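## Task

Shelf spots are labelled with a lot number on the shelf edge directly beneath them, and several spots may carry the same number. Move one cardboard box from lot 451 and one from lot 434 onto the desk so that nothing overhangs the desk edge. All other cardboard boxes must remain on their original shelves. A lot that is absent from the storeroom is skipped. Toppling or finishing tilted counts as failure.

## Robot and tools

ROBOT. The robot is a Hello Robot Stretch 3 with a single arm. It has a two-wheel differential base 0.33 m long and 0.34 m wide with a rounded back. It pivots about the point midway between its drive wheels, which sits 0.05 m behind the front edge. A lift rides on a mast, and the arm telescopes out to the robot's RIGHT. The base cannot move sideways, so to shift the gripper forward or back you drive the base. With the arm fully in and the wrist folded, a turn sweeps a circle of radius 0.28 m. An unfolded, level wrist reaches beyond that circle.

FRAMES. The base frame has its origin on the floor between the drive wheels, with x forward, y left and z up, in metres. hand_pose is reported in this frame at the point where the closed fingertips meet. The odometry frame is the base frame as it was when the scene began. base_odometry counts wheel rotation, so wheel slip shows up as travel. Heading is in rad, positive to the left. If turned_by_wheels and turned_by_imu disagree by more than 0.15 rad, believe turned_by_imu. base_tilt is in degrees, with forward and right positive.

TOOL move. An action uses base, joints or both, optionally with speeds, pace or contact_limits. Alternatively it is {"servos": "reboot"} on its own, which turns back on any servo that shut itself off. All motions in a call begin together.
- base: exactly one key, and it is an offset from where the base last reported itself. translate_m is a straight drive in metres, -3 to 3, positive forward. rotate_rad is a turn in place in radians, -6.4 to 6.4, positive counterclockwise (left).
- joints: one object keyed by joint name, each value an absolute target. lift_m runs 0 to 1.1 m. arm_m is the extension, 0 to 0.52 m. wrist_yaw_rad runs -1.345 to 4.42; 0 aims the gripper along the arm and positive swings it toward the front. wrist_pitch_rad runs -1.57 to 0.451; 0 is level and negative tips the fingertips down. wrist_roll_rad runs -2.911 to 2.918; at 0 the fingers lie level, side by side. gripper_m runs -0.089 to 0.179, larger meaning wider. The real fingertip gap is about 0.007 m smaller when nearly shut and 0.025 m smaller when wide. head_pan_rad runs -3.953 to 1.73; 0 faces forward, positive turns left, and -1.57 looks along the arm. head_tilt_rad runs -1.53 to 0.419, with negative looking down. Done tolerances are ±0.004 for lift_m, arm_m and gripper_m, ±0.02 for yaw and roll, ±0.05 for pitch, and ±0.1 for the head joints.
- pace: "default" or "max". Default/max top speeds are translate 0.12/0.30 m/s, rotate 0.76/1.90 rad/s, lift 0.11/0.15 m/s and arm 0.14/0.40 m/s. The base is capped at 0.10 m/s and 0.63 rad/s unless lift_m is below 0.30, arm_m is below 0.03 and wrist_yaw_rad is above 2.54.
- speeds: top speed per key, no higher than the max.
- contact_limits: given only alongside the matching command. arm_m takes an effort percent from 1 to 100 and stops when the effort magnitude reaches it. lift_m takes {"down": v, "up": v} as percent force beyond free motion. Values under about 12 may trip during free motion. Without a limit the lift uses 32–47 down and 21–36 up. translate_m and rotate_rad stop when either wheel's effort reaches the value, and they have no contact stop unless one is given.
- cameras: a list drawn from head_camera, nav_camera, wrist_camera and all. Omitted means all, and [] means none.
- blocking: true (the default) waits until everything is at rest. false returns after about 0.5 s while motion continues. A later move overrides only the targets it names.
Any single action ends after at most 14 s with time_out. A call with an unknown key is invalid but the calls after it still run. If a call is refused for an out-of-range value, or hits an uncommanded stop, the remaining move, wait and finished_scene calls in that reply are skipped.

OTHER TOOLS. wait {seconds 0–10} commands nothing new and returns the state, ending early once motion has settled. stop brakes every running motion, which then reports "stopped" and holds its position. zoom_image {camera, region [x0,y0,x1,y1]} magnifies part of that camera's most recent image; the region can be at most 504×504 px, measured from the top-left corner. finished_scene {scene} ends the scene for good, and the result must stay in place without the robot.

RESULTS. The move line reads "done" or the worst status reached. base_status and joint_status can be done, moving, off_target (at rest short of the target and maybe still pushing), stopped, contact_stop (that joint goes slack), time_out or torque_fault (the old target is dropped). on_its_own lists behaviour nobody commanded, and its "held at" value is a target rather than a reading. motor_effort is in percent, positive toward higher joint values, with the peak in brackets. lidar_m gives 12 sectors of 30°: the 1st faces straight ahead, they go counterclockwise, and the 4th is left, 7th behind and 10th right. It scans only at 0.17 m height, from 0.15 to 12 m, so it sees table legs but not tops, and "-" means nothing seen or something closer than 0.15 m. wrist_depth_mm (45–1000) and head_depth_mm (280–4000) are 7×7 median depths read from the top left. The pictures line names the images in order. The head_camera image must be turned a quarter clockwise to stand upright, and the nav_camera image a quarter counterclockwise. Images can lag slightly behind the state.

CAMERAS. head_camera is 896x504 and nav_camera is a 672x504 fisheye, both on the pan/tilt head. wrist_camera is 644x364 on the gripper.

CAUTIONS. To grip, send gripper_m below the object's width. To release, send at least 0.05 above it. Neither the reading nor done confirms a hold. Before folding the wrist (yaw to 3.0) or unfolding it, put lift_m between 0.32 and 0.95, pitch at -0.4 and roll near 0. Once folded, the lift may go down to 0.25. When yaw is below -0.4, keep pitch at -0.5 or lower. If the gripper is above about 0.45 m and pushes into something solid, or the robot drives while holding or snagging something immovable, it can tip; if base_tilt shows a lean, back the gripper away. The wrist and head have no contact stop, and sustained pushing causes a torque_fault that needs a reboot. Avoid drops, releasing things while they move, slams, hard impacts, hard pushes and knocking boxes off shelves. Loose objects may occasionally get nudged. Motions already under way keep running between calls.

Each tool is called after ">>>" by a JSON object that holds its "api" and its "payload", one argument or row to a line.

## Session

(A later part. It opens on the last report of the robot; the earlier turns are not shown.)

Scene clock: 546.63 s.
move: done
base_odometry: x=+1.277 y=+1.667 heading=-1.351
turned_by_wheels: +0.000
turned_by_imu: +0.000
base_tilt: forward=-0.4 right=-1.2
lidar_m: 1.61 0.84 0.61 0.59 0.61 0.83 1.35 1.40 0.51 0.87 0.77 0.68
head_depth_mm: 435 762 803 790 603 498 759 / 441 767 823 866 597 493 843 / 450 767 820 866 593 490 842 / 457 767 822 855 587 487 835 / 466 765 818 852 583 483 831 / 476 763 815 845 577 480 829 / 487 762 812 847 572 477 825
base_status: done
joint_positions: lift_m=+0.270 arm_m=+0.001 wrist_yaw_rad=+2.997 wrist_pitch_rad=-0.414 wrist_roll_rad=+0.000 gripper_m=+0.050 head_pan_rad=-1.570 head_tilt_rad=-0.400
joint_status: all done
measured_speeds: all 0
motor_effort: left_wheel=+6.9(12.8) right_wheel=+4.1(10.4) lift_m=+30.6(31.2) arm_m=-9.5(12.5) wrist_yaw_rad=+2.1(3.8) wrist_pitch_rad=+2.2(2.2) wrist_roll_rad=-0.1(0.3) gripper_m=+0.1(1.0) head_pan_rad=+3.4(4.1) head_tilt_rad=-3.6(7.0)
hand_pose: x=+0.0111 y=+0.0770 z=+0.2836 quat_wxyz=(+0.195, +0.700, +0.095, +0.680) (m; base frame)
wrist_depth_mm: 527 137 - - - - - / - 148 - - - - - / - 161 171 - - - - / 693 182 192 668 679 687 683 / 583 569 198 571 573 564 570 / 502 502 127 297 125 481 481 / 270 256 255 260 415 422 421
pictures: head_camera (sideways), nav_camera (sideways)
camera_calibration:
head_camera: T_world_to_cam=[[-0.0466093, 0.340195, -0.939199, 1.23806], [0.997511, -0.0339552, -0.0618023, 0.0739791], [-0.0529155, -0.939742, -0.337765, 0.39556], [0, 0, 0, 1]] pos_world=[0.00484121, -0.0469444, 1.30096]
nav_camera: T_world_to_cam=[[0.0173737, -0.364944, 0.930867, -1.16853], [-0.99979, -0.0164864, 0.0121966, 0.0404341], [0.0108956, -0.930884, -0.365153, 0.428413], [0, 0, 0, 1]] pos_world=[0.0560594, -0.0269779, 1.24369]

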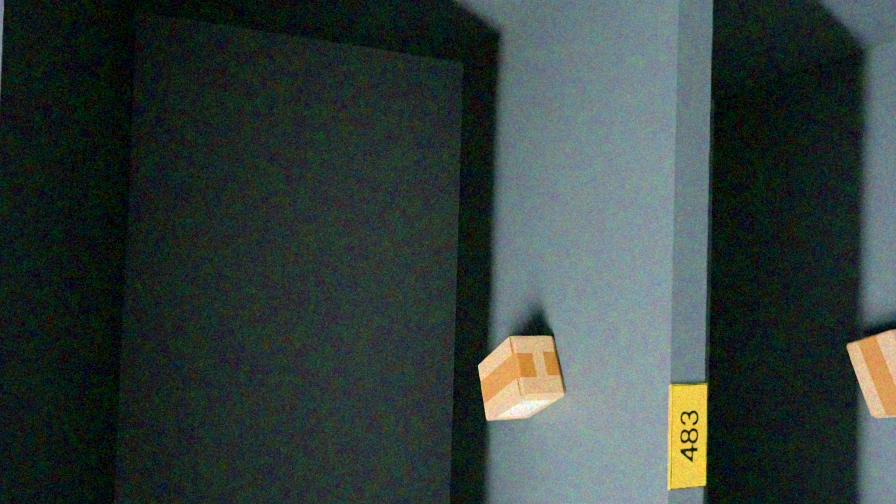

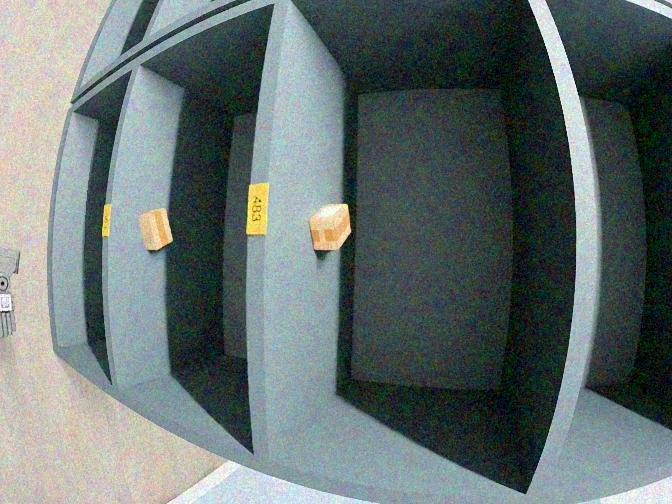

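>>> {"api": "move", "payload": {
  "joints": {"head_pan_rad": -1.57, "head_tilt_rad": -0.85},
  "cameras": ["head_camera"]
}}

>>> {"api": "move", "payload": {
  "base": {"translate_m": 0.85},
  "joints": {"head_pan_rad": -1.57, "head_tilt_rad": -0.4},
  "cameras": ["nav_camera", "head_camera"]
}}

>>> {"api": "move", "payload": {
  "joints": {"head_pan_rad": -1.57, "head_tilt_rad": -0.85},
  "cameras": ["head_camera"]
}}

Scene clock: 553.47 s.
move: done
base_odometry: x=+1.277 y=+1.667 heading=-1.351
turned_by_wheels: +0.000
turned_by_imu: +0.000
base_tilt: forward=-0.3 right=-1.3
lidar_m: 1.61 0.84 0.61 0.59 0.61 0.83 1.35 1.40 0.51 0.87 0.77 0.69
head_depth_mm: 730 688 519 786 777 1258 1124 / 729 683 513 1018 876 1152 1121 / 733 673 509 1037 866 1199 1121 / 732 664 504 1029 865 1192 1110 / 731 631 499 1022 850 1180 1098 / 732 574 494 1016 848 1180 1098 / 736 639 492 1007 846 1169 1094
base_status: not commanded
joint_positions: lift_m=+0.270 arm_m=+0.001 wrist_yaw_rad=+2.997 wrist_pitch_rad=-0.414 wrist_roll_rad=+0.000 gripper_m=+0.050 head_pan_rad=-1.570 head_tilt_rad=-0.863
joint_status: all done
measured_speeds: all 0
motor_effort: left_wheel=+7.0(7.3) right_wheel=+5.0(5.0) lift_m=+30.4(31.8) arm_m=-8.5(9.1) wrist_yaw_rad=+1.8(3.3) wrist_pitch_rad=+2.2(2.2) wrist_roll_rad=+0.0(0.3) gripper_m=+0.5(0.6) head_pan_rad=+3.2(6.1) head_tilt_rad=-4.5(9.4)
hand_pose: x=+0.0111 y=+0.0770 z=+0.2836 quat_wxyz=(+0.195, +0.700, +0.095, +0.680) (m; base frame)
wrist_depth_mm: 521 137 - - - - - / - 148 - - - - - / - 162 171 - - - - / 678 182 192 671 687 683 679 / 582 559 198 571 565 572 569 / 495 498 127 297 125 480 482 / 270 256 255 260 415 425 424
pictures: head_camera (sideways)
camera_calibration:
head_camera: T_world_to_cam=[[-0.0469836, 0.724191, -0.687997, 0.910492], [0.997488, -0.00253681, -0.0707892, 0.085637], [-0.0530102, -0.689595, -0.722253, 0.895742], [0, 0, 0, 1]] pos_world=[0.00483979, -0.0414541, 1.27943]

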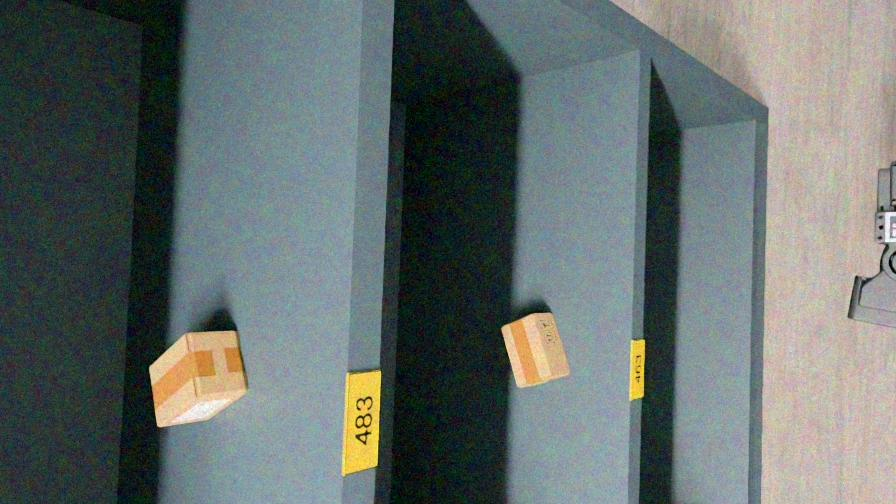

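Scene clock: 561.83 s.
move: done
base_odometry: x=+1.462 y=+0.838 heading=-1.351
turned_by_wheels: +0.000
turned_by_imu: +0.001
base_tilt: forward=-0.3 right=-1.2
lidar_m: 1.62 0.84 0.61 0.59 0.61 0.83 2.19 1.21 0.47 0.78 0.89 0.76
head_depth_mm: 437 579 567 557 542 485 534 / 444 760 802 797 597 493 751 / 452 765 817 862 592 490 839 / 459 764 817 850 587 487 834 / 468 761 815 846 581 483 830 / 478 763 813 848 576 479 822 / 488 759 812 847 546 476 791
base_status: done
joint_positions: lift_m=+0.270 arm_m=+0.001 wrist_yaw_rad=+2.997 wrist_pitch_rad=-0.414 wrist_roll_rad=+0.000 gripper_m=+0.050 head_pan_rad=-1.570 head_tilt_rad=-0.400
joint_status: all done
measured_speeds: all 0
motor_effort: left_wheel=+8.7(11.6) right_wheel=+2.3(11.7) lift_m=+24.1(31.3) arm_m=-6.3(9.1) wrist_yaw_rad=+2.4(3.9) wrist_pitch_rad=+2.1(2.3) wrist_roll_rad=-0.2(0.3) gripper_m=+0.5(1.2) head_pan_rad=+2.0(5.0) head_tilt_rad=-4.2(7.1)
hand_pose: x=+0.0111 y=+0.0770 z=+0.2836 quat_wxyz=(+0.195, +0.700, +0.095, +0.680) (m; base frame)
wrist_depth_mm: 524 137 - - - - - / - 147 - - - - - / - 162 170 - - - - / 682 182 191 677 695 683 678 / 589 563 197 576 566 569 556 / 499 497 127 297 125 481 484 / 270 257 254 258 413 421 417
pictures: head_camera (sideways), nav_camera (sideways)
camera_calibration:
head_camera: T_world_to_cam=[[-0.0466788, 0.340192, -0.939197, 1.23805], [0.997513, -0.0338366, -0.0618333, 0.074025], [-0.0528144, -0.939747, -0.337766, 0.39556], [0, 0, 0, 1]] pos_world=[0.00484129, -0.0469443, 1.30096]
nav_camera: T_world_to_cam=[[0.0174108, -0.36494, 0.930868, -1.16853], [-0.999787, -0.0166859, 0.0121583, 0.0404774], [0.0110954, -0.930881, -0.365153, 0.428401], [0, 0, 0, 1]] pos_world=[0.0560606, -0.0269784, 1.24369]

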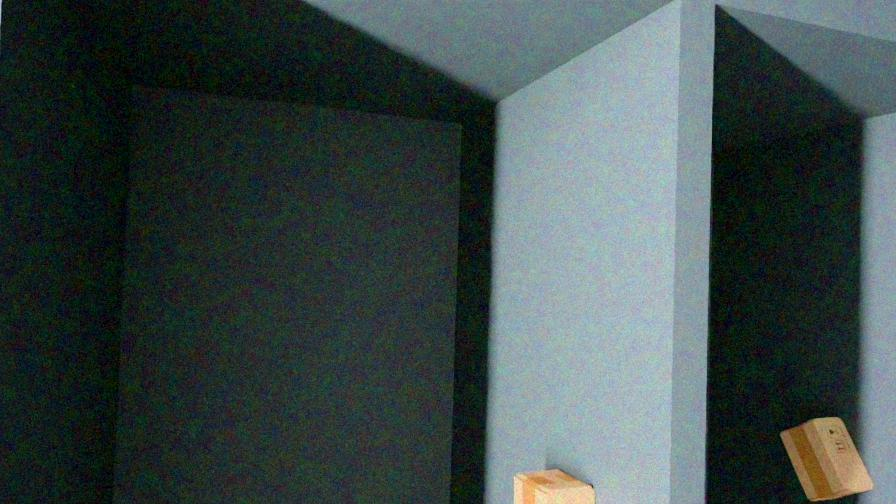

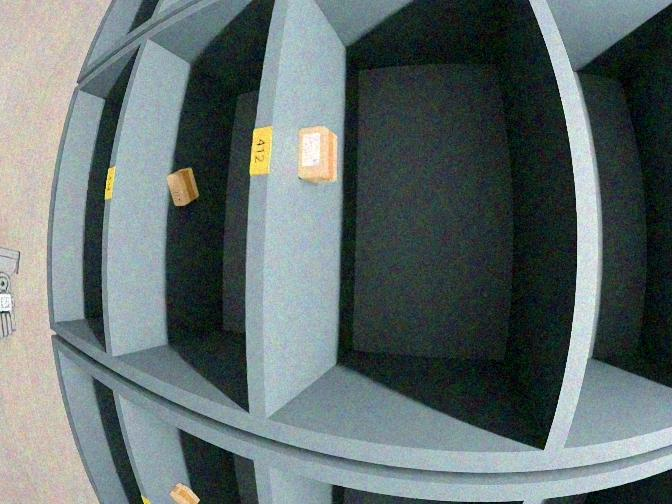

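Scene clock: 562.67 s.
move: done
base_odometry: x=+1.462 y=+0.838 heading=-1.351
turned_by_wheels: +0.000
turned_by_imu: +0.000
base_tilt: forward=-0.3 right=-1.2
lidar_m: 1.62 0.84 0.61 0.59 0.61 0.83 2.19 1.21 0.46 0.78 0.90 0.76
head_depth_mm: 589 575 502 583 702 1187 1130 / 729 682 513 790 776 971 1119 / 729 673 506 1036 870 1146 1117 / 730 665 503 1026 863 1189 1113 / 727 656 498 1024 856 1182 1105 / 731 648 493 1012 848 1173 1097 / 732 641 489 1003 845 1174 1092
base_status: not commanded
joint_positions: lift_m=+0.270 arm_m=+0.001 wrist_yaw_rad=+2.997 wrist_pitch_rad=-0.414 wrist_roll_rad=+0.000 gripper_m=+0.050 head_pan_rad=-1.570 head_tilt_rad=-0.863
joint_status: all done
measured_speeds: all 0
motor_effort: left_wheel=+8.5(8.9) right_wheel=+2.4(3.2) lift_m=+23.6(24.6) arm_m=-6.1(7.0) wrist_yaw_rad=+1.9(3.2) wrist_pitch_rad=+2.1(2.2) wrist_roll_rad=-0.2(0.2) gripper_m=+0.5(0.8) head_pan_rad=+1.4(5.7) head_tilt_rad=-3.9(8.5)
hand_pose: x=+0.0111 y=+0.0770 z=+0.2836 quat_wxyz=(+0.195, +0.700, +0.095, +0.680) (m; base frame)
wrist_depth_mm: 531 137 - - - - - / - 148 - - - - - / - 161 170 - - - - / 675 181 191 666 687 693 676 / 586 571 198 576 568 564 561 / 502 497 127 298 125 481 481 / 271 256 255 261 413 421 421
pictures: head_camera (sideways)
camera_calibration:
head_camera: T_world_to_cam=[[-0.0469836, 0.724191, -0.687997, 0.910492], [0.997488, -0.00253681, -0.0707892, 0.085637], [-0.0530102, -0.689595, -0.722253, 0.895742], [0, 0, 0, 1]] pos_world=[0.00483979, -0.0414541, 1.27943]

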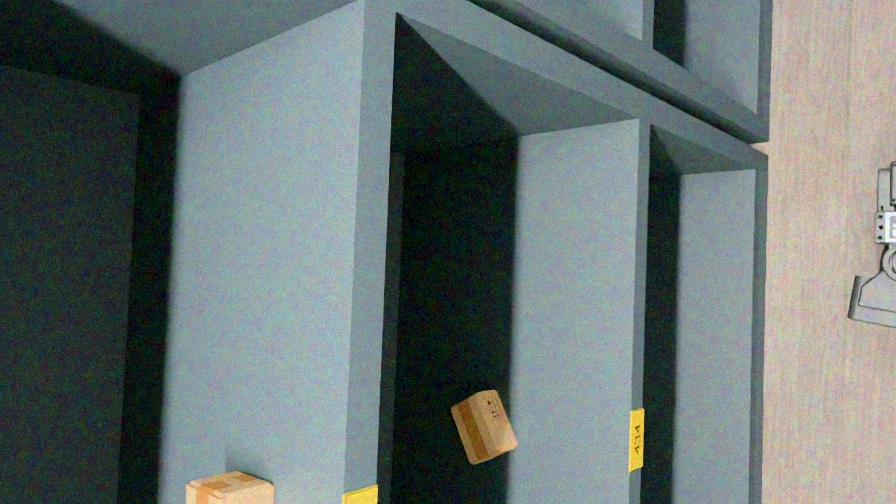

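>>> {"api": "zoom_image", "payload": {
  "camera": "head_camera",
  "region": [420, 370, 680, 504]
}}

Scaled by 1.938 from the camera's 896x504 image, which has a finer 1280x720 frame.

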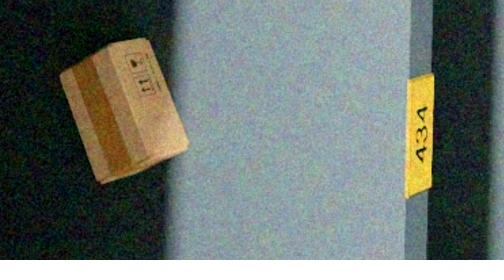

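>>> {"api": "move", "payload": {
  "base": {"rotate_rad": 0.712},
  "cameras": []
}}

>>> {"api": "move", "payload": {
  "base": {"translate_m": 0.31},
  "cameras": []
}}

>>> {"api": "move", "payload": {
  "base": {"rotate_rad": -0.712},
  "cameras": ["head_camera"]
}}

Scene clock: 603.40 s.
move: done
base_odometry: x=+1.462 y=+0.838 heading=-0.640
turned_by_wheels: +0.712
turned_by_imu: +0.700
base_tilt: forward=-0.4 right=-1.1
lidar_m: 0.72 0.59 0.59 0.65 1.04 1.21 0.51 0.46 0.87 0.77 0.76 1.39
head_depth_mm: 767 713 528 1013 889 771 1064 / 821 706 526 1061 881 1135 1073 / 867 697 561 1050 877 1202 1110 / 821 690 1082 1046 940 1228 1113 / 730 681 962 1036 1327 1262 1102 / 663 699 850 1012 1364 1250 1102 / 625 726 1151 1564 1453 1252 1098
base_status: done
joint_positions: lift_m=+0.270 arm_m=+0.001 wrist_yaw_rad=+2.997 wrist_pitch_rad=-0.414 wrist_roll_rad=+0.000 gripper_m=+0.050 head_pan_rad=-1.570 head_tilt_rad=-0.850
joint_status: not commanded
measured_speeds: all 0
motor_effort: left_wheel=-8.8(13.1) right_wheel=+8.5(12.4) lift_m=+26.3(26.9) arm_m=-6.7(6.9) wrist_yaw_rad=+2.0(3.4) wrist_pitch_rad=+2.1(2.2) wrist_roll_rad=+0.0(0.3) gripper_m=+0.5(1.0) head_pan_rad=+1.0(1.8) head_tilt_rad=+1.7(2.8)
hand_pose: x=+0.0111 y=+0.0770 z=+0.2836 quat_wxyz=(+0.195, +0.700, +0.095, +0.680) (m; base frame)
wrist_depth_mm: - 137 - - - 514 470 / - 147 173 - - 534 497 / 906 161 791 804 - - 515 / 715 186 644 695 664 - 529 / 586 564 199 579 568 570 538 / 495 496 127 297 125 489 478 / 270 255 255 259 413 420 420
pictures: none
No camera images: "cameras" was empty.

Scene clock: 607.27 s.
move: done
base_odometry: x=+1.711 y=+0.653 heading=-0.640
turned_by_wheels: +0.000
turned_by_imu: +0.000
base_tilt: forward=-0.4 right=-1.2
lidar_m: 0.47 0.39 0.39 0.43 0.69 1.50 0.76 0.77 0.93 0.74 1.47 0.92
head_depth_mm: 778 714 1176 1072 933 1214 1123 / 655 706 1027 1062 1341 1233 1125 / 632 707 852 1016 1339 1276 1121 / 960 787 1213 1096 1363 1273 1106 / 1004 1501 1299 1606 1454 1254 1109 / 995 1548 1327 1646 1460 1266 1103 / 1114 1437 1557 1704 1448 1254 1097
base_status: done
joint_positions: lift_m=+0.270 arm_m=+0.001 wrist_yaw_rad=+2.997 wrist_pitch_rad=-0.414 wrist_roll_rad=+0.000 gripper_m=+0.050 head_pan_rad=-1.570 head_tilt_rad=-0.850
joint_status: not commanded
measured_speeds: all 0
motor_effort: left_wheel=+4.5(7.6) right_wheel=+8.0(14.2) lift_m=+28.0(28.7) arm_m=-12.1(12.4) wrist_yaw_rad=+2.8(3.5) wrist_pitch_rad=+2.1(2.3) wrist_roll_rad=+0.0(0.3) gripper_m=+0.4(1.0) head_pan_rad=+0.6(1.8) head_tilt_rad=+0.4(2.2)
hand_pose: x=+0.0111 y=+0.0770 z=+0.2836 quat_wxyz=(+0.195, +0.700, +0.095, +0.680) (m; base frame)
wrist_depth_mm: - 137 527 483 406 360 316 / - 147 - 511 435 382 334 / 918 161 171 536 473 406 354 / 721 186 192 - 511 433 378 / 590 570 198 561 498 460 403 / 497 500 127 297 125 472 422 / 272 255 254 259 414 423 421
pictures: none
No camera images: "cameras" was empty.

Scene clock: 609.50 s.
move: done
base_odometry: x=+1.711 y=+0.653 heading=-1.351
turned_by_wheels: -0.712
turned_by_imu: -0.700
base_tilt: forward=-0.4 right=-1.0
lidar_m: 1.52 0.55 0.40 0.39 0.40 0.55 1.52 1.51 0.76 1.07 0.74 1.47
head_depth_mm: 890 715 1155 1043 1135 1268 1134 / 880 705 1201 1061 1369 1281 1129 / 884 696 1192 1055 1371 1277 1123 / 884 656 1180 1044 1347 1270 1113 / 881 660 1186 1039 1347 1261 1107 / 872 670 1184 1023 1342 1260 1100 / 871 659 1149 1018 1251 1250 1097
base_status: done
joint_positions: lift_m=+0.270 arm_m=+0.001 wrist_yaw_rad=+2.997 wrist_pitch_rad=-0.414 wrist_roll_rad=+0.000 gripper_m=+0.050 head_pan_rad=-1.570 head_tilt_rad=-0.850
joint_status: not commanded
measured_speeds: all 0
motor_effort: left_wheel=+7.8(12.6) right_wheel=-9.3(12.6) lift_m=+29.0(29.3) arm_m=-12.7(13.6) wrist_yaw_rad=+2.3(2.8) wrist_pitch_rad=+2.2(2.2) wrist_roll_rad=-0.2(0.3) gripper_m=+0.3(0.9) head_pan_rad=+0.3(1.1) head_tilt_rad=+0.1(1.2)
hand_pose: x=+0.0111 y=+0.0770 z=+0.2836 quat_wxyz=(+0.195, +0.700, +0.095, +0.680) (m; base frame)
wrist_depth_mm: 373 137 389 400 411 423 433 / 404 148 413 429 451 460 474 / 438 162 451 475 490 505 519 / 483 186 482 520 536 545 - / 515 521 200 542 154 554 567 / 499 495 127 297 125 485 479 / 271 256 254 258 408 426 423
pictures: head_camera (sideways)
camera_calibration:
head_camera: T_world_to_cam=[[-0.0470398, 0.714621, -0.697928, 0.923474], [0.997486, -0.00347269, -0.0707855, 0.0856347], [-0.0530085, -0.699503, -0.712661, 0.883234], [0, 0, 0, 1]] pos_world=[0.00483963, -0.0418117, 1.28003]

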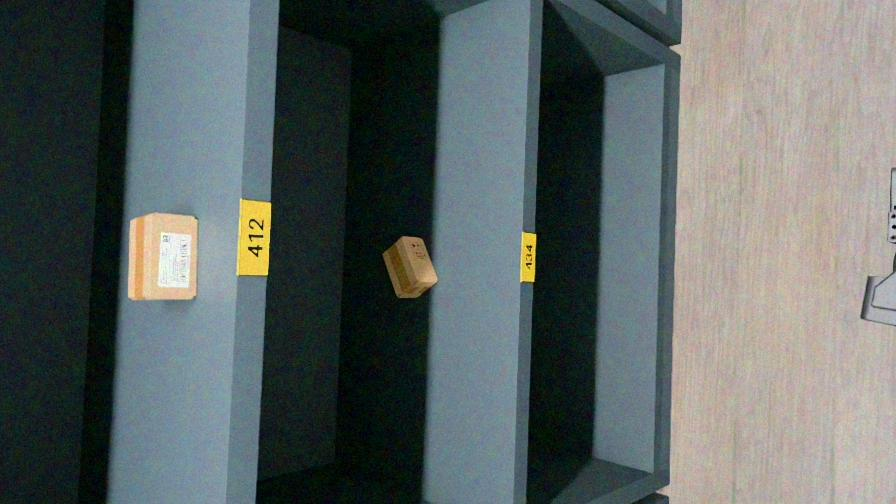

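>>> {"api": "move", "payload": {
  "joints": {"lift_m": 0.6},
  "cameras": []
}}

>>> {"api": "move", "payload": {
  "joints": {"wrist_yaw_rad": 0.0, "gripper_m": 0.179},
  "cameras": []
}}

>>> {"api": "move", "payload": {
  "joints": {"wrist_pitch_rad": -0.1, "lift_m": 0.5},
  "cameras": ["wrist_camera", "head_camera"]
}}

Scene clock: 620.00 s.
move: done
base_odometry: x=+1.711 y=+0.653 heading=-1.351
turned_by_wheels: +0.000
turned_by_imu: +0.000
base_tilt: forward=-0.3 right=-1.1
lidar_m: 1.52 0.55 0.40 0.39 0.41 0.55 1.52 1.51 0.76 1.07 0.73 1.47
head_depth_mm: 889 712 1149 1042 1139 1261 1124 / 885 706 1202 1061 1378 1274 405 / 886 697 1186 1051 1375 1284 397 / 887 655 1179 1040 1364 1271 438 / 887 661 1183 1037 1349 1271 462 / 869 669 1184 1030 1341 1257 1102 / 873 660 1149 1022 1253 1251 1095
base_status: not commanded
joint_positions: lift_m=+0.600 arm_m=+0.001 wrist_yaw_rad=+2.997 wrist_pitch_rad=-0.414 wrist_roll_rad=+0.000 gripper_m=+0.050 head_pan_rad=-1.570 head_tilt_rad=-0.850
joint_status: all done
measured_speeds: all 0
motor_effort: left_wheel=+8.0(8.3) right_wheel=-9.5(9.6) lift_m=+30.5(33.8) arm_m=-12.0(13.2) wrist_yaw_rad=+1.4(3.9) wrist_pitch_rad=+2.1(2.2) wrist_roll_rad=-0.3(0.4) gripper_m=+0.1(1.0) head_pan_rad=-0.8(1.3) head_tilt_rad=-1.3(1.9)
hand_pose: x=+0.0111 y=+0.0770 z=+0.6136 quat_wxyz=(+0.195, +0.700, +0.095, +0.680) (m; base frame)
wrist_depth_mm: 374 137 386 399 413 423 430 / 404 147 417 437 443 461 469 / 439 163 452 480 489 503 521 / 483 185 488 521 535 542 - / 525 521 199 - 147 - - / - - 126 - 124 - - / - 99 268 730 737 749 761
pictures: none
No camera images: "cameras" was empty.

Scene clock: 622.50 s.
move: done
base_odometry: x=+1.711 y=+0.653 heading=-1.351
turned_by_wheels: +0.000
turned_by_imu: +0.000
base_tilt: forward=-0.3 right=-1.2
lidar_m: 1.52 0.55 0.40 0.39 0.41 0.55 1.53 1.51 0.76 1.07 0.74 1.47
head_depth_mm: 890 714 1155 1044 1131 1269 1131 / 883 705 1200 1062 1382 1282 405 / 883 697 1190 1048 1364 1255 397 / 880 655 1180 1041 1361 524 439 / 882 659 1179 1035 1355 1236 1107 / 871 668 1182 1023 1339 1253 1106 / 871 659 1150 1022 1253 1247 1095
base_status: not commanded
joint_positions: lift_m=+0.600 arm_m=+0.001 wrist_yaw_rad=+0.003 wrist_pitch_rad=-0.414 wrist_roll_rad=+0.000 gripper_m=+0.179 head_pan_rad=-1.570 head_tilt_rad=-0.850
joint_status: all done
measured_speeds: all 0
motor_effort: left_wheel=+7.5(8.2) right_wheel=-9.0(9.4) lift_m=+30.9(31.8) arm_m=-11.9(12.8) wrist_yaw_rad=-3.6(6.8) wrist_pitch_rad=+2.1(2.2) wrist_roll_rad=+0.1(0.3) gripper_m=+0.3(84.2) head_pan_rad=-1.8(1.8) head_tilt_rad=-2.3(2.3)
hand_pose: x=-0.0208 y=-0.3704 z=+0.6136 quat_wxyz=(+0.693, +0.147, -0.691, -0.145) (m; base frame)
wrist_depth_mm: 496 - - - - - - / 478 - - 547 - 512 539 / 453 453 447 438 435 432 431 / 478 - - - - 931 - / 515 145 - - - - - / - 140 - - - - - / 118 703 - - - - 105
pictures: none
No camera images: "cameras" was empty.

Scene clock: 624.23 s.
move: done
base_odometry: x=+1.711 y=+0.653 heading=-1.351
turned_by_wheels: +0.000
turned_by_imu: +0.000
base_tilt: forward=-0.3 right=-1.3
lidar_m: 1.51 0.55 0.40 0.39 0.41 0.55 1.52 1.50 0.76 1.07 0.74 1.47
head_depth_mm: 891 713 1150 1046 1138 1272 1130 / 884 705 1195 1060 1365 1280 1118 / 884 697 1189 1055 1368 1253 1115 / 887 657 1180 1041 1361 1270 556 / 883 662 1181 1036 1357 1237 1109 / 871 670 1183 1028 1350 1255 1110 / 870 660 1145 1019 1249 1242 1100
base_status: not commanded
joint_positions: lift_m=+0.500 arm_m=+0.001 wrist_yaw_rad=+0.003 wrist_pitch_rad=-0.122 wrist_roll_rad=+0.000 gripper_m=+0.179 head_pan_rad=-1.570 head_tilt_rad=-0.850
joint_status: all done
measured_speeds: all 0
motor_effort: left_wheel=+7.8(8.1) right_wheel=-8.3(9.5) lift_m=+24.7(28.8) arm_m=-11.5(12.3) wrist_yaw_rad=-2.6(4.5) wrist_pitch_rad=+3.6(5.7) wrist_roll_rad=+0.0(0.3) gripper_m=+0.5(1.1) head_pan_rad=-1.6(1.9) head_tilt_rad=-2.4(3.1)
hand_pose: x=-0.0207 y=-0.3969 z=+0.5836 quat_wxyz=(+0.706, +0.045, -0.705, -0.042) (m; base frame)
wrist_depth_mm: 496 - - - - 705 - / 477 - - - - 746 - / 475 - - 566 - - - / 418 420 416 416 414 411 413 / 481 142 - - - 390 386 / 118 139 - - - - - / - 785 - - - - 105
pictures: head_camera (sideways), wrist_camera
camera_calibration:
head_camera: T_world_to_cam=[[-0.0470398, 0.714621, -0.697928, 0.923474], [0.997486, -0.00347269, -0.0707855, 0.0856347], [-0.0530085, -0.699503, -0.712661, 0.883234], [0, 0, 0, 1]] pos_world=[0.00483963, -0.0418117, 1.28003]
wrist_camera: T_world_to_cam=[[-0.998851, -0.0459482, -0.0136399, -0.0243345], [-0.0017056, 0.318473, -0.94793, 0.712113], [0.0478996, -0.946818, -0.318185, -0.0229992], [0, 0, 0, 1]] pos_world=[-0.0219903, -0.249683, 0.667383]

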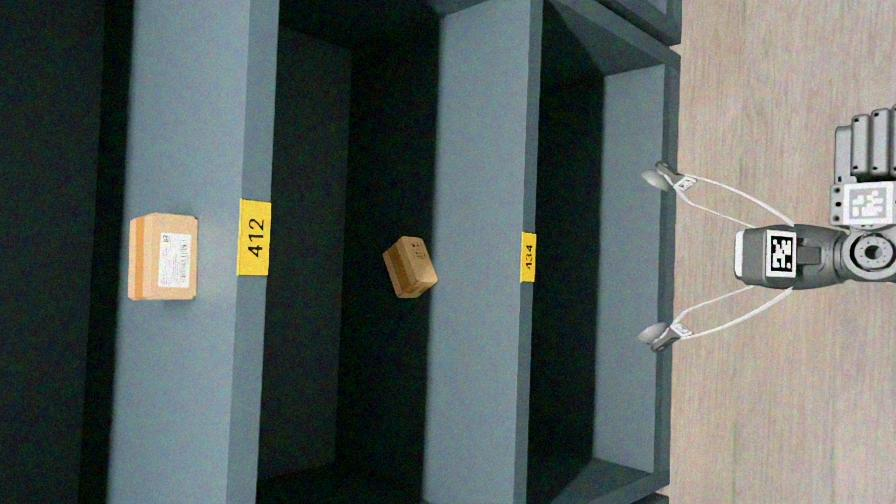

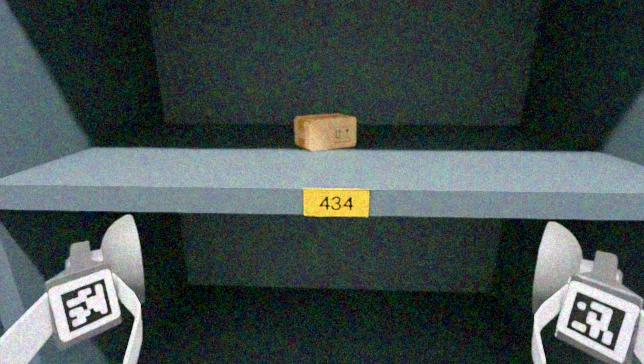

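>>> {"api": "zoom_image", "payload": {
  "camera": "wrist_camera",
  "region": [240, 80, 400, 220]
}}

>>> {"api": "zoom_image", "payload": {
  "camera": "head_camera",
  "region": [350, 200, 550, 320]
}}

Scaled by 3.150.

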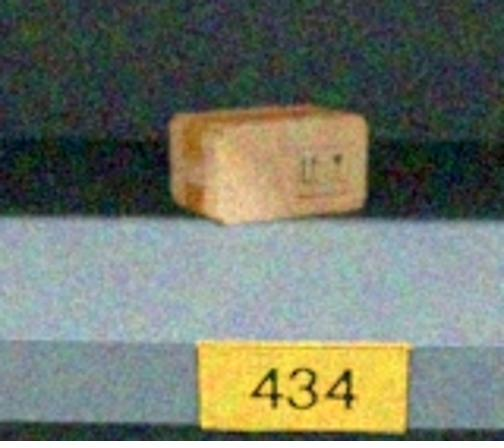

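Scaled by 2.520 from the camera's 896x504 image, which has a finer 1280x720 frame.

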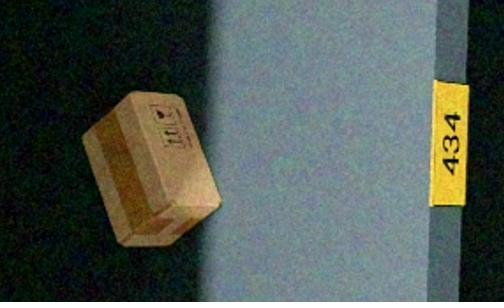

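>>> {"api": "move", "payload": {
  "base": {"translate_m": -0.18},
  "joints": {"wrist_yaw_rad": 0.507, "lift_m": 0.5},
  "cameras": []
}}

>>> {"api": "move", "payload": {
  "joints": {"arm_m": 0.33, "lift_m": 0.49},
  "contact_limits": {"arm_m": 35},
  "cameras": ["head_camera", "wrist_camera"]
}}

Scene clock: 679.07 s.
move: done
base_odometry: x=+1.672 y=+0.828 heading=-1.351
turned_by_wheels: +0.000
turned_by_imu: +0.000
base_tilt: forward=-0.4 right=-1.2
lidar_m: 1.52 0.55 0.40 0.39 0.40 0.55 1.52 1.34 0.67 1.00 0.85 0.89
head_depth_mm: 744 682 713 821 1323 1280 1127 / 885 703 1016 991 1082 1277 1125 / 883 698 1189 1055 1344 1273 1120 / 883 688 1182 1046 1365 1245 562 / 882 680 1181 1037 1360 1261 619 / 873 647 1179 1026 1346 1259 1102 / 874 640 1181 1017 1346 1245 1098
base_status: done
joint_positions: lift_m=+0.500 arm_m=+0.001 wrist_yaw_rad=+0.504 wrist_pitch_rad=-0.122 wrist_roll_rad=+0.000 gripper_m=+0.179 head_pan_rad=-1.570 head_tilt_rad=-0.850
joint_status: all done
measured_speeds: all 0
motor_effort: left_wheel=-2.4(10.9) right_wheel=-9.7(12.8) lift_m=+27.6(32.5) arm_m=-10.9(11.9) wrist_yaw_rad=+1.3(4.9) wrist_pitch_rad=+3.6(3.8) wrist_roll_rad=+0.1(0.3) gripper_m=+0.4(1.1) head_pan_rad=-2.2(3.0) head_tilt_rad=-3.0(4.2)
hand_pose: x=+0.0999 y=-0.3657 z=+0.5836 quat_wxyz=(+0.695, +0.218, -0.672, +0.134) (m; base frame)
wrist_depth_mm: - 609 - - - - - / - 972 - - - - - / - 653 - - 570 - - / - - - 503 429 418 411 / - 717 - - - 356 326 / 123 139 870 - - - - / 827 827 806 - - - 105
pictures: none
No camera images: "cameras" was empty.

Scene clock: 682.70 s.
move: done
base_odometry: x=+1.672 y=+0.828 heading=-1.351
turned_by_wheels: +0.000
turned_by_imu: +0.000
base_tilt: forward=-0.5 right=-1.2
lidar_m: 1.52 0.55 0.40 0.39 0.40 0.55 1.52 1.34 0.67 1.01 0.85 0.89
head_depth_mm: 747 680 715 820 1330 1277 1133 / 886 704 1017 991 1083 1264 1103 / 882 698 1186 1053 721 601 533 / 885 687 1182 1048 800 1268 1115 / 887 678 1179 1038 1324 1262 1110 / 871 647 1186 1024 1347 1248 1099 / 873 640 1180 1018 1337 1253 1101
base_status: not commanded
joint_positions: lift_m=+0.490 arm_m=+0.330 wrist_yaw_rad=+0.504 wrist_pitch_rad=-0.122 wrist_roll_rad=+0.000 gripper_m=+0.179 head_pan_rad=-1.570 head_tilt_rad=-0.850
joint_status: all done
measured_speeds: all 0
motor_effort: left_wheel=-1.9(2.5) right_wheel=-9.6(10.4) lift_m=+26.5(28.4) arm_m=+13.3(15.5) wrist_yaw_rad=+2.2(3.2) wrist_pitch_rad=+3.6(3.7) wrist_roll_rad=-0.1(0.3) gripper_m=+0.7(1.2) head_pan_rad=-2.6(3.3) head_tilt_rad=-4.9(5.2)
contact_limits: arm_m 35 (drawing in: default 31, maximum 55; extending or still: default 40, maximum 69)
hand_pose: x=+0.1000 y=-0.6951 z=+0.5737 quat_wxyz=(+0.695, +0.218, -0.672, +0.134) (m; base frame)
wrist_depth_mm: 450 504 - - - - - / 456 505 - - - - - / 466 525 523 308 - - - / 385 384 383 304 350 377 347 / 283 249 266 265 265 264 280 / - 144 203 202 201 203 - / 118 165 164 165 164 164 107
pictures: head_camera (sideways), wrist_camera
camera_calibration:
head_camera: T_world_to_cam=[[-0.0470398, 0.714621, -0.697928, 0.923474], [0.997486, -0.00347269, -0.0707855, 0.0856347], [-0.0530085, -0.699503, -0.712661, 0.883234], [0, 0, 0, 1]] pos_world=[0.00483963, -0.0418117, 1.28003]
wrist_camera: T_world_to_cam=[[-0.85402, -0.520064, -0.0135404, -0.26171], [-0.154334, 0.278123, -0.948066, 0.785145], [0.496821, -0.807577, -0.317786, -0.262576], [0, 0, 0, 1]] pos_world=[0.0281227, -0.566523, 0.657383]

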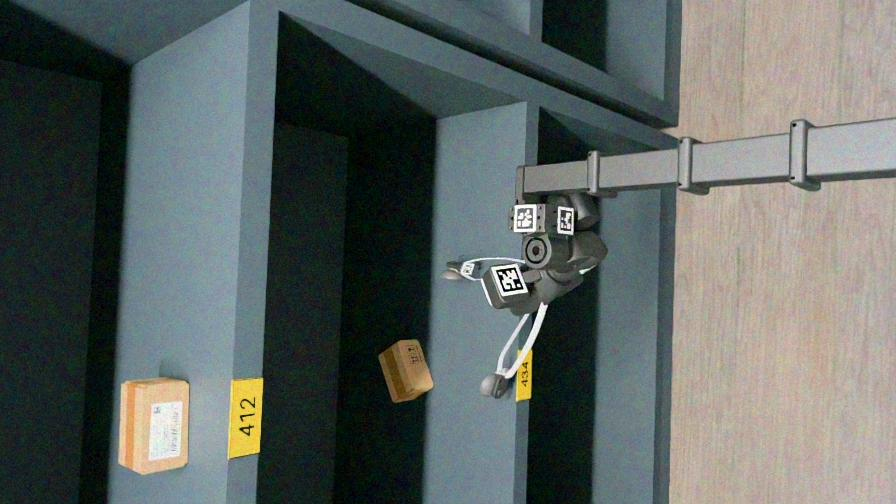

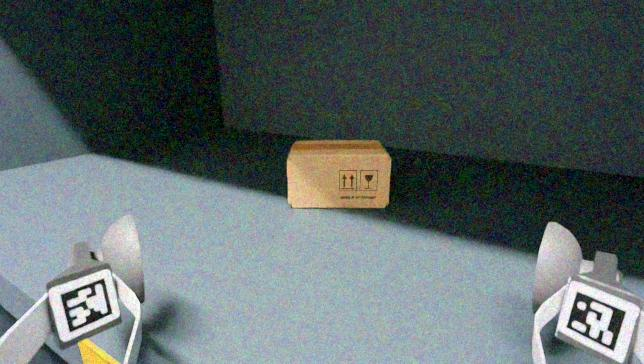

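>>> {"api": "move", "payload": {
  "base": {"translate_m": 0.041},
  "joints": {"arm_m": 0.405, "lift_m": 0.484},
  "speeds": {"arm_m": 0.06, "translate_m": 0.034},
  "contact_limits": {"arm_m": 35},
  "cameras": ["wrist_camera"]
}}

Scene clock: 689.60 s.
move: done
base_odometry: x=+1.681 y=+0.788 heading=-1.351
turned_by_wheels: +0.000
turned_by_imu: +0.000
base_tilt: forward=-0.2 right=-1.1
lidar_m: 1.52 0.55 0.40 0.39 0.40 0.55 1.52 1.38 0.69 1.07 0.82 0.88
head_depth_mm: 851 715 812 858 1080 1282 1127 / 885 707 1153 1029 1132 1261 1106 / 880 698 1186 1055 800 608 530 / 884 687 1184 1048 1328 1270 1111 / 885 661 1186 1039 1353 1262 1109 / 873 644 1180 1024 1351 1254 1098 / 874 662 1190 1024 1334 1247 1097
base_status: done
joint_positions: lift_m=+0.484 arm_m=+0.405 wrist_yaw_rad=+0.504 wrist_pitch_rad=-0.122 wrist_roll_rad=+0.000 gripper_m=+0.179 head_pan_rad=-1.570 head_tilt_rad=-0.850
joint_status: all done
measured_speeds: all 0
motor_effort: left_wheel=+4.3(9.8) right_wheel=+6.5(9.0) lift_m=+23.2(30.8) arm_m=+13.4(14.9) wrist_yaw_rad=+1.7(3.2) wrist_pitch_rad=+3.5(3.7) wrist_roll_rad=+0.1(0.3) gripper_m=+0.6(1.1) head_pan_rad=-3.4(3.8) head_tilt_rad=-6.1(6.1)
contact_limits: arm_m 35 (drawing in: default 31, maximum 55; extending or still: default 40, maximum 69)
hand_pose: x=+0.1000 y=-0.7701 z=+0.5677 quat_wxyz=(+0.695, +0.218, -0.672, +0.134) (m; base frame)
wrist_depth_mm: 415 483 - - - - - / 423 485 - - - - - / 431 498 - - - - - / 365 365 367 217 332 330 329 / 252 238 253 223 227 251 266 / 123 176 192 191 192 191 191 / 146 151 155 155 155 155 105
pictures: wrist_camera
camera_calibration:
wrist_camera: T_world_to_cam=[[-0.854033, -0.520041, -0.0136215, -0.300728], [-0.154261, 0.278167, -0.948065, 0.800342], [0.496822, -0.807577, -0.317786, -0.325051], [0, 0, 0, 1]] pos_world=[0.0281227, -0.641523, 0.651383]

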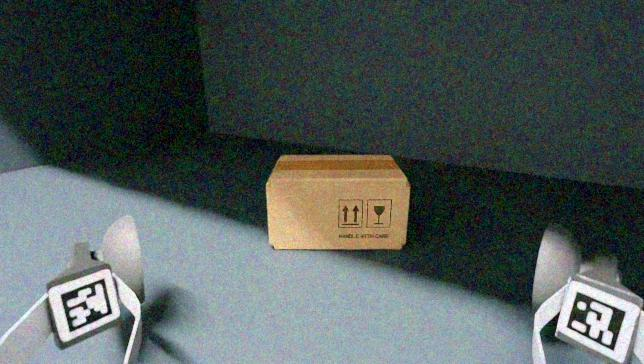

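>>> {"api": "move", "payload": {
  "base": {"translate_m": 0.043},
  "joints": {"arm_m": 0.481},
  "speeds": {"arm_m": 0.06, "translate_m": 0.034},
  "contact_limits": {"arm_m": 35},
  "cameras": ["wrist_camera"]
}}

Scene clock: 699.27 s.
move: done
base_odometry: x=+1.690 y=+0.746 heading=-1.351
turned_by_wheels: +0.000
turned_by_imu: +0.000
base_tilt: forward=-0.3 right=-1.3
lidar_m: 1.52 0.55 0.40 0.39 0.40 0.55 1.52 1.42 0.71 1.07 0.79 1.51
head_depth_mm: 885 716 927 916 1058 1274 1134 / 881 705 1176 1060 1259 1271 1102 / 884 696 1190 1020 732 606 535 / 886 689 1178 901 1363 1271 1112 / 883 650 1178 1004 1364 1264 1107 / 873 647 1179 1020 1347 1252 1105 / 870 660 1181 1017 1339 1246 1097
base_status: done
joint_positions: lift_m=+0.484 arm_m=+0.481 wrist_yaw_rad=+0.504 wrist_pitch_rad=-0.122 wrist_roll_rad=+0.000 gripper_m=+0.179 head_pan_rad=-1.570 head_tilt_rad=-0.850
joint_status: all done
measured_speeds: all 0
motor_effort: left_wheel=+5.7(8.7) right_wheel=+5.3(9.9) lift_m=+24.3(25.4) arm_m=+12.7(15.4) wrist_yaw_rad=+2.2(3.2) wrist_pitch_rad=+3.5(3.7) wrist_roll_rad=-0.1(0.3) gripper_m=+0.6(1.0) head_pan_rad=-2.7(3.5) head_tilt_rad=-6.9(7.1)
contact_limits: arm_m 35 (drawing in: default 31, maximum 55; extending or still: default 40, maximum 69)
hand_pose: x=+0.1000 y=-0.8461 z=+0.5677 quat_wxyz=(+0.695, +0.218, -0.672, +0.134) (m; base frame)
wrist_depth_mm: 376 452 - - - - - / 384 469 - - - - - / 395 472 - - - - - / 366 364 361 360 329 306 - / 269 237 223 142 151 248 263 / 119 144 137 135 135 191 191 / 145 150 144 143 144 154 105
pictures: wrist_camera
camera_calibration:
wrist_camera: T_world_to_cam=[[-0.854033, -0.520041, -0.0136215, -0.340251], [-0.154261, 0.278167, -0.948065, 0.821483], [0.496822, -0.807577, -0.317786, -0.386427], [0, 0, 0, 1]] pos_world=[0.0281227, -0.717523, 0.651383]

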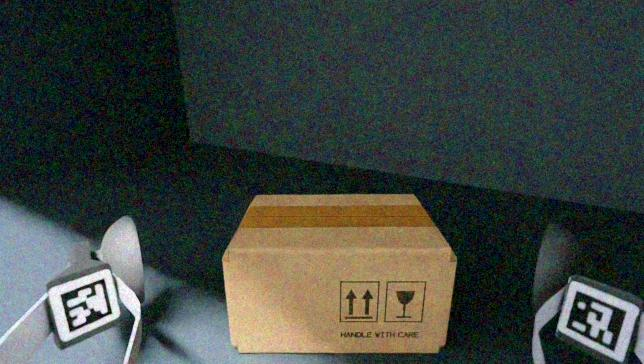

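>>> {"api": "move", "payload": {
  "joints": {"gripper_m": 0.1},
  "cameras": []
}}

>>> {"api": "move", "payload": {
  "joints": {"gripper_m": 0.06},
  "cameras": ["wrist_camera"]
}}

Scene clock: 704.07 s.
move: done
base_odometry: x=+1.690 y=+0.746 heading=-1.351
turned_by_wheels: +0.000
turned_by_imu: +0.000
base_tilt: forward=-0.3 right=-1.3
lidar_m: 1.52 0.55 0.40 0.39 0.40 0.55 1.52 1.42 0.71 1.07 0.79 1.51
head_depth_mm: 883 712 922 919 1059 1284 1130 / 883 704 1184 1059 1261 1274 1110 / 886 695 1189 1024 731 608 535 / 883 686 1179 899 1351 1271 1112 / 885 650 1179 1010 1348 1265 1110 / 872 648 1180 1026 1340 1253 1104 / 870 661 1188 1020 1338 1252 1097
base_status: not commanded
joint_positions: lift_m=+0.484 arm_m=+0.481 wrist_yaw_rad=+0.504 wrist_pitch_rad=-0.122 wrist_roll_rad=+0.000 gripper_m=+0.100 head_pan_rad=-1.570 head_tilt_rad=-0.850
joint_status: all done
measured_speeds: all 0
motor_effort: left_wheel=+5.6(6.1) right_wheel=+5.4(7.1) lift_m=+25.5(25.8) arm_m=+4.4(6.9) wrist_yaw_rad=+2.1(2.9) wrist_pitch_rad=+3.6(3.7) wrist_roll_rad=-0.2(0.3) gripper_m=-0.4(84.2) head_pan_rad=-2.3(3.3) head_tilt_rad=-6.8(7.4)
contact_limits: arm_m 35 (drawing in: default 31, maximum 55; extending or still: default 40, maximum 69)
hand_pose: x=+0.1000 y=-0.8461 z=+0.5677 quat_wxyz=(+0.695, +0.218, -0.672, +0.134) (m; base frame)
wrist_depth_mm: 378 452 - - - - - / 387 466 - - - - - / 397 475 - - - - - / 367 365 362 360 330 304 - / 251 252 142 142 150 248 248 / 194 192 134 136 135 175 191 / 162 144 144 143 143 144 160
pictures: none
No camera images: "cameras" was empty.

Scene clock: 705.00 s.
move: done
base_odometry: x=+1.690 y=+0.746 heading=-1.351
turned_by_wheels: +0.000
turned_by_imu: +0.000
base_tilt: forward=-0.4 right=-1.1
lidar_m: 1.52 0.55 0.40 0.39 0.40 0.55 1.52 1.42 0.71 1.07 0.79 1.51
head_depth_mm: 880 713 926 915 1058 1282 1127 / 885 704 1174 1056 1261 1270 1104 / 883 694 1187 1024 732 606 536 / 887 686 1185 900 1358 1274 1114 / 885 647 1183 1009 1351 1263 1105 / 868 647 1183 1032 1349 1254 1100 / 871 660 1183 1020 1342 1251 1096
base_status: not commanded
joint_positions: lift_m=+0.484 arm_m=+0.481 wrist_yaw_rad=+0.504 wrist_pitch_rad=-0.122 wrist_roll_rad=+0.000 gripper_m=+0.061 head_pan_rad=-1.570 head_tilt_rad=-0.850
joint_status: all done
measured_speeds: all 0
motor_effort: left_wheel=+5.7(5.8) right_wheel=+6.1(6.4) lift_m=+25.5(26.0) arm_m=+2.1(4.1) wrist_yaw_rad=+1.8(3.4) wrist_pitch_rad=+3.6(3.7) wrist_roll_rad=-0.2(0.3) gripper_m=-12.8(86.4) head_pan_rad=-2.4(3.2) head_tilt_rad=-6.6(7.5)
contact_limits: arm_m 35 (drawing in: default 31, maximum 55; extending or still: default 40, maximum 69)
hand_pose: x=+0.1001 y=-0.8461 z=+0.5677 quat_wxyz=(+0.695, +0.218, -0.672, +0.134) (m; base frame)
wrist_depth_mm: 376 451 - - - - - / 383 464 - - - - - / 400 475 - - - - - / 364 364 363 357 330 306 - / 252 252 142 142 150 249 248 / 193 192 135 136 134 174 191 / 162 144 145 144 144 125 161
pictures: wrist_camera
camera_calibration:
wrist_camera: T_world_to_cam=[[-0.853858, -0.520328, -0.0135862, -0.340485], [-0.154372, 0.27808, -0.948072, 0.821428], [0.497087, -0.807422, -0.317765, -0.386337], [0, 0, 0, 1]] pos_world=[0.0281223, -0.717523, 0.651383]

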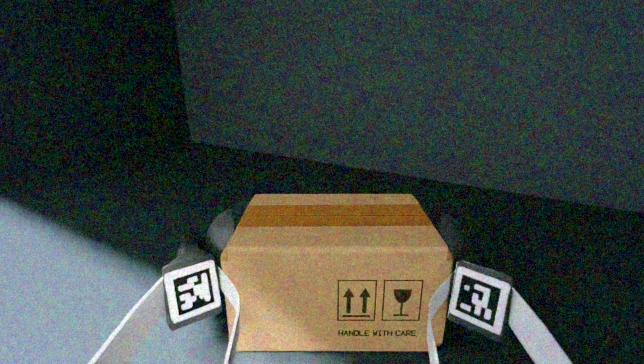

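>>> {"api": "move", "payload": {
  "joints": {"gripper_m": 0.042},
  "cameras": []
}}

>>> {"api": "move", "payload": {
  "joints": {"lift_m": 0.56},
  "speeds": {"lift_m": 0.05},
  "cameras": ["wrist_camera"]
}}

>>> {"api": "move", "payload": {
  "joints": {"arm_m": 0.0},
  "speeds": {"arm_m": 0.1},
  "cameras": ["wrist_camera"]
}}

Scene clock: 718.57 s.
move: done
base_odometry: x=+1.690 y=+0.746 heading=-1.351
turned_by_wheels: +0.000
turned_by_imu: +0.000
base_tilt: forward=-0.2 right=-1.1
lidar_m: 1.51 0.55 0.40 0.39 0.40 0.55 1.52 1.41 0.71 1.07 0.79 1.51
head_depth_mm: 885 713 928 916 1059 1281 1129 / 881 705 1182 1063 1252 1268 1103 / 884 696 1196 1027 732 606 535 / 882 687 1178 903 1358 1272 1114 / 885 649 1182 1006 1349 1262 1107 / 873 648 1181 1022 1347 1253 1101 / 869 659 1182 1021 1334 1247 1094
base_status: not commanded
joint_positions: lift_m=+0.484 arm_m=+0.481 wrist_yaw_rad=+0.504 wrist_pitch_rad=-0.122 wrist_roll_rad=+0.000 gripper_m=+0.043 head_pan_rad=-1.570 head_tilt_rad=-0.850
joint_status: all done
measured_speeds: all 0
motor_effort: left_wheel=+5.5(5.7) right_wheel=+6.3(6.9) lift_m=+26.6(26.8) arm_m=-5.4(5.7) wrist_yaw_rad=+1.6(2.6) wrist_pitch_rad=+3.6(3.6) wrist_roll_rad=-0.2(0.3) gripper_m=-18.8(80.2) head_pan_rad=-2.2(3.0) head_tilt_rad=-6.4(7.1)
contact_limits: arm_m 35 (drawing in: default 31, maximum 55; extending or still: default 40, maximum 69)
hand_pose: x=+0.1001 y=-0.8461 z=+0.5677 quat_wxyz=(+0.695, +0.218, -0.672, +0.134) (m; base frame)
wrist_depth_mm: 377 451 - - - - - / 385 462 - - - - - / 395 471 - - - - - / 365 363 364 360 330 304 - / 253 252 142 142 150 248 247 / 193 192 134 136 135 174 190 / 162 144 144 144 144 144 161
pictures: none
No camera images: "cameras" was empty.

Scene clock: 720.63 s.
move: done
base_odometry: x=+1.690 y=+0.746 heading=-1.351
turned_by_wheels: +0.000
turned_by_imu: +0.000
base_tilt: forward=-0.4 right=-1.2
lidar_m: 1.52 0.55 0.40 0.39 0.40 0.55 1.52 1.42 0.71 1.07 0.79 1.51
head_depth_mm: 884 713 924 915 1058 1278 1127 / 879 703 1182 1064 1177 1255 466 / 884 694 1190 778 623 1202 1077 / 886 687 1177 863 1364 1273 1118 / 889 647 1146 1005 1359 1262 1115 / 872 647 1185 1026 1343 1255 1101 / 873 659 1182 1019 1331 1248 1098
base_status: not commanded
joint_positions: lift_m=+0.560 arm_m=+0.481 wrist_yaw_rad=+0.504 wrist_pitch_rad=-0.124 wrist_roll_rad=+0.000 gripper_m=+0.043 head_pan_rad=-1.570 head_tilt_rad=-0.850
joint_status: all done
measured_speeds: all 0
motor_effort: left_wheel=+5.7(5.9) right_wheel=+6.1(6.6) lift_m=+31.7(34.2) arm_m=-9.5(9.7) wrist_yaw_rad=+2.3(2.6) wrist_pitch_rad=+3.9(4.1) wrist_roll_rad=-0.1(0.3) gripper_m=-18.8(19.3) head_pan_rad=-2.4(2.9) head_tilt_rad=-6.2(7.6)
contact_limits: arm_m 35 (drawing in: default 31, maximum 55; extending or still: default 40, maximum 69)
hand_pose: x=+0.1000 y=-0.8460 z=+0.6431 quat_wxyz=(+0.695, +0.219, -0.672, +0.133) (m; base frame)
wrist_depth_mm: 377 448 - - - - - / 386 465 - - - - - / 397 475 - - - - - / 404 477 503 - - - - / 390 416 149 143 150 - - / 317 319 134 135 135 298 298 / 268 239 144 144 145 236 254
pictures: wrist_camera
camera_calibration:
wrist_camera: T_world_to_cam=[[-0.853875, -0.520298, -0.013658, -0.339348], [-0.155563, 0.280164, -0.947264, 0.89428], [0.496686, -0.80672, -0.320164, -0.360122], [0, 0, 0, 1]] pos_world=[0.0282235, -0.717625, 0.727186]

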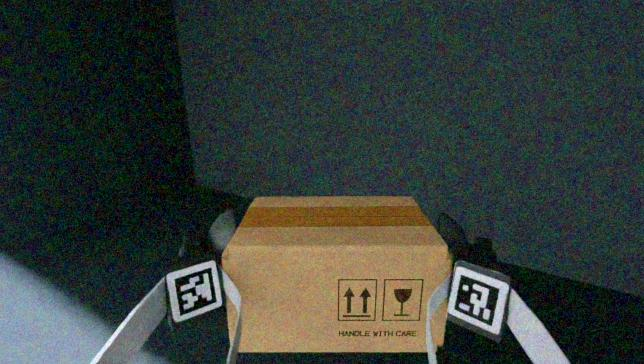

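Scene clock: 726.43 s.
move: done
base_odometry: x=+1.690 y=+0.746 heading=-1.351
turned_by_wheels: +0.000
turned_by_imu: +0.000
base_tilt: forward=-0.4 right=-1.2
lidar_m: 1.52 0.55 0.40 0.39 0.40 0.55 1.52 1.42 0.71 1.07 0.79 1.51
head_depth_mm: 881 713 926 917 1055 1274 1133 / 883 706 1175 1059 1262 1267 1089 / 884 696 1192 1059 1371 1286 438 / 882 687 1184 1044 1363 1275 497 / 888 651 1185 1032 1349 1215 1056 / 871 648 1183 1026 1344 1184 1100 / 872 661 1182 1022 1332 1253 1096
base_status: not commanded
joint_positions: lift_m=+0.560 arm_m=+0.001 wrist_yaw_rad=+0.504 wrist_pitch_rad=-0.125 wrist_roll_rad=+0.000 gripper_m=+0.043 head_pan_rad=-1.570 head_tilt_rad=-0.850
joint_status: all done
measured_speeds: all 0
motor_effort: left_wheel=+5.2(6.1) right_wheel=+6.2(6.9) lift_m=+28.4(31.9) arm_m=-12.6(14.9) wrist_yaw_rad=+2.7(3.4) wrist_pitch_rad=+4.0(4.2) wrist_roll_rad=-0.1(0.3) gripper_m=-18.8(19.6) head_pan_rad=-2.1(3.2) head_tilt_rad=-6.6(7.4)
hand_pose: x=+0.1000 y=-0.3655 z=+0.6430 quat_wxyz=(+0.695, +0.219, -0.672, +0.133) (m; base frame)
wrist_depth_mm: - - - - - - - / - - - - - - - / - 955 - - - - - / - - - - - 547 552 / - - 143 143 152 415 413 / - 123 135 135 135 354 340 / - 865 142 142 143 - -
pictures: wrist_camera
camera_calibration:
wrist_camera: T_world_to_cam=[[-0.853854, -0.520332, -0.0136917, -0.0893821], [-0.155701, 0.280426, -0.947163, 0.759588], [0.496679, -0.806608, -0.320459, 0.0276354], [0, 0, 0, 1]] pos_world=[0.0282236, -0.237226, 0.727086]

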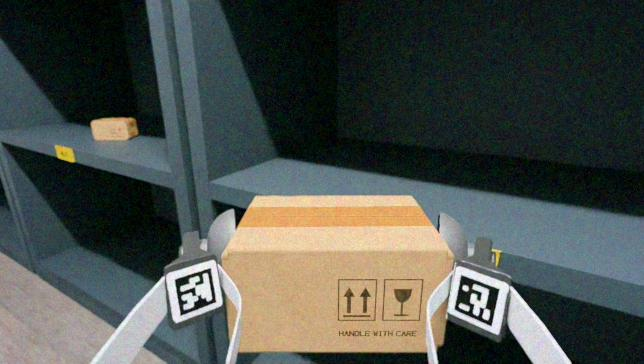

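>>> {"api": "move", "payload": {
  "joints": {"lift_m": 0.85, "wrist_yaw_rad": 1.57},
  "speeds": {"wrist_yaw_rad": 0.6},
  "cameras": []
}}

>>> {"api": "move", "payload": {
  "base": {"translate_m": -1.2},
  "cameras": []
}}

>>> {"api": "move", "payload": {
  "base": {"translate_m": -0.5},
  "cameras": ["wrist_camera"]
}}

Scene clock: 743.07 s.
move: done
base_odometry: x=+1.690 y=+0.746 heading=-1.351
turned_by_wheels: +0.000
turned_by_imu: +0.000
base_tilt: forward=-0.4 right=-1.2
lidar_m: 1.52 0.55 0.40 0.39 0.40 0.55 1.52 1.42 0.71 1.07 0.79 1.51
head_depth_mm: 885 714 924 919 1002 - 1088 / 885 704 1181 1061 1190 - 1119 / 885 695 1185 1052 1392 - 1102 / 886 687 1182 1041 1357 1273 1070 / 887 649 1183 1033 1347 1272 1052 / 873 648 1182 1026 1338 - 1048 / 870 660 1191 1020 1333 - 291
base_status: not commanded
joint_positions: lift_m=+0.850 arm_m=+0.001 wrist_yaw_rad=+1.567 wrist_pitch_rad=-0.125 wrist_roll_rad=+0.000 gripper_m=+0.043 head_pan_rad=-1.570 head_tilt_rad=-0.850
joint_status: all done
measured_speeds: all 0
motor_effort: left_wheel=+5.6(5.9) right_wheel=+5.3(6.8) lift_m=+30.3(35.1) arm_m=-9.4(11.6) wrist_yaw_rad=+2.5(5.3) wrist_pitch_rad=+4.3(4.3) wrist_roll_rad=+0.2(0.3) gripper_m=-18.9(19.4) head_pan_rad=-2.0(2.8) head_tilt_rad=-5.8(7.0)
hand_pose: x=+0.2298 y=-0.1466 z=+0.9328 quat_wxyz=(+0.532, +0.529, -0.468, +0.467) (m; base frame)
wrist_depth_mm: - - - - - - - / - - - - - - - / - - - - - - - / - - - - - - - / - - 143 143 152 - - / - - 134 135 135 125 - / - - 144 144 145 - -
pictures: none
No camera images: "cameras" was empty.

Scene clock: 756.20 s.
move: done
base_odometry: x=+1.428 y=+1.918 heading=-1.351
turned_by_wheels: +0.000
turned_by_imu: -0.001
base_tilt: forward=-0.3 right=-1.2
lidar_m: 1.52 0.55 0.40 0.39 0.40 0.55 1.14 1.18 1.62 0.63 1.06 0.97
head_depth_mm: 2878 2909 2268 1809 1554 - 1088 / 526 2761 2255 1803 1574 - 1121 / 736 631 717 912 1042 - 1098 / 887 686 1179 1044 1295 1271 1070 / 888 676 1188 1030 1352 1266 1052 / 875 668 1186 1029 1353 - 1049 / 875 660 1187 985 1338 - 291
base_status: done
joint_positions: lift_m=+0.850 arm_m=+0.001 wrist_yaw_rad=+1.567 wrist_pitch_rad=-0.125 wrist_roll_rad=+0.000 gripper_m=+0.043 head_pan_rad=-1.570 head_tilt_rad=-0.850
joint_status: not commanded
measured_speeds: all 0
motor_effort: left_wheel=-5.2(9.9) right_wheel=-7.3(15.2) lift_m=+24.0(31.2) arm_m=-3.4(10.0) wrist_yaw_rad=+2.1(3.9) wrist_pitch_rad=+4.1(4.3) wrist_roll_rad=+0.0(0.4) gripper_m=-18.7(19.6) head_pan_rad=-1.1(2.4) head_tilt_rad=-6.3(7.0)
hand_pose: x=+0.2298 y=-0.1466 z=+0.9328 quat_wxyz=(+0.532, +0.529, -0.468, +0.467) (m; base frame)
wrist_depth_mm: - - - - - - - / - - - - - - 707 / - - - - - - - / - - - - - - - / - - 143 143 153 - - / - - 134 135 135 785 - / - - 144 144 145 125 -
pictures: none
No camera images: "cameras" was empty.

Scene clock: 762.33 s.
move: done
base_odometry: x=+1.319 y=+2.405 heading=-1.351
turned_by_wheels: +0.000
turned_by_imu: +0.000
base_tilt: forward=-0.3 right=-1.3
lidar_m: 1.51 0.55 0.40 0.39 0.40 0.55 0.65 0.67 0.92 2.49 0.73 1.39
head_depth_mm: 1829 1780 1743 1659 1515 - 1092 / 2707 2585 2219 1806 1574 - 1119 / 2834 3017 2244 1797 1513 - 1101 / 2873 2934 2212 1768 1482 1293 1076 / 2870 2886 2235 1757 1476 1266 1048 / 2893 2894 2170 1751 1458 - 1048 / 2821 2639 1133 1154 1190 - 291
base_status: done
joint_positions: lift_m=+0.850 arm_m=+0.001 wrist_yaw_rad=+1.567 wrist_pitch_rad=-0.125 wrist_roll_rad=+0.000 gripper_m=+0.043 head_pan_rad=-1.570 head_tilt_rad=-0.850
joint_status: not commanded
measured_speeds: all 0
motor_effort: left_wheel=-0.6(11.3) right_wheel=-11.4(14.6) lift_m=+24.9(25.6) arm_m=+0.2(3.6) wrist_yaw_rad=+2.1(4.3) wrist_pitch_rad=+4.3(4.3) wrist_roll_rad=+0.0(0.3) gripper_m=-18.9(19.5) head_pan_rad=-1.3(2.0) head_tilt_rad=-6.0(7.0)
hand_pose: x=+0.2298 y=-0.1466 z=+0.9328 quat_wxyz=(+0.532, +0.529, -0.468, +0.467) (m; base frame)
wrist_depth_mm: - - - - - - - / - - - - - - - / - - - - - - - / - - - - - - - / - - 143 143 153 - - / - - 134 136 135 786 783 / - - 144 144 145 - -
pictures: wrist_camera
camera_calibration:
wrist_camera: T_world_to_cam=[[0.0389742, -0.999146, -0.0137104, -0.135939], [-0.321538, 0.000451041, -0.946897, 0.989762], [0.946094, 0.041313, -0.321246, 0.254473], [0, 0, 0, 1]] pos_world=[0.082789, -0.146782, 1.01709]

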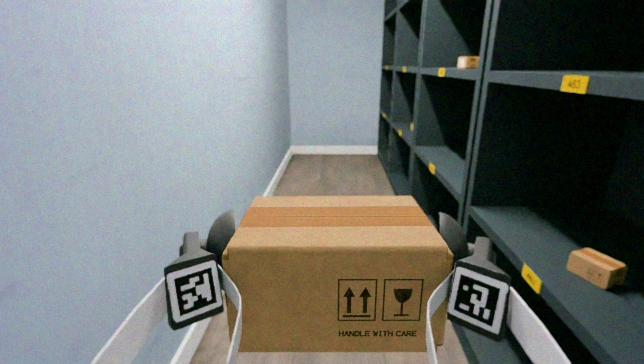

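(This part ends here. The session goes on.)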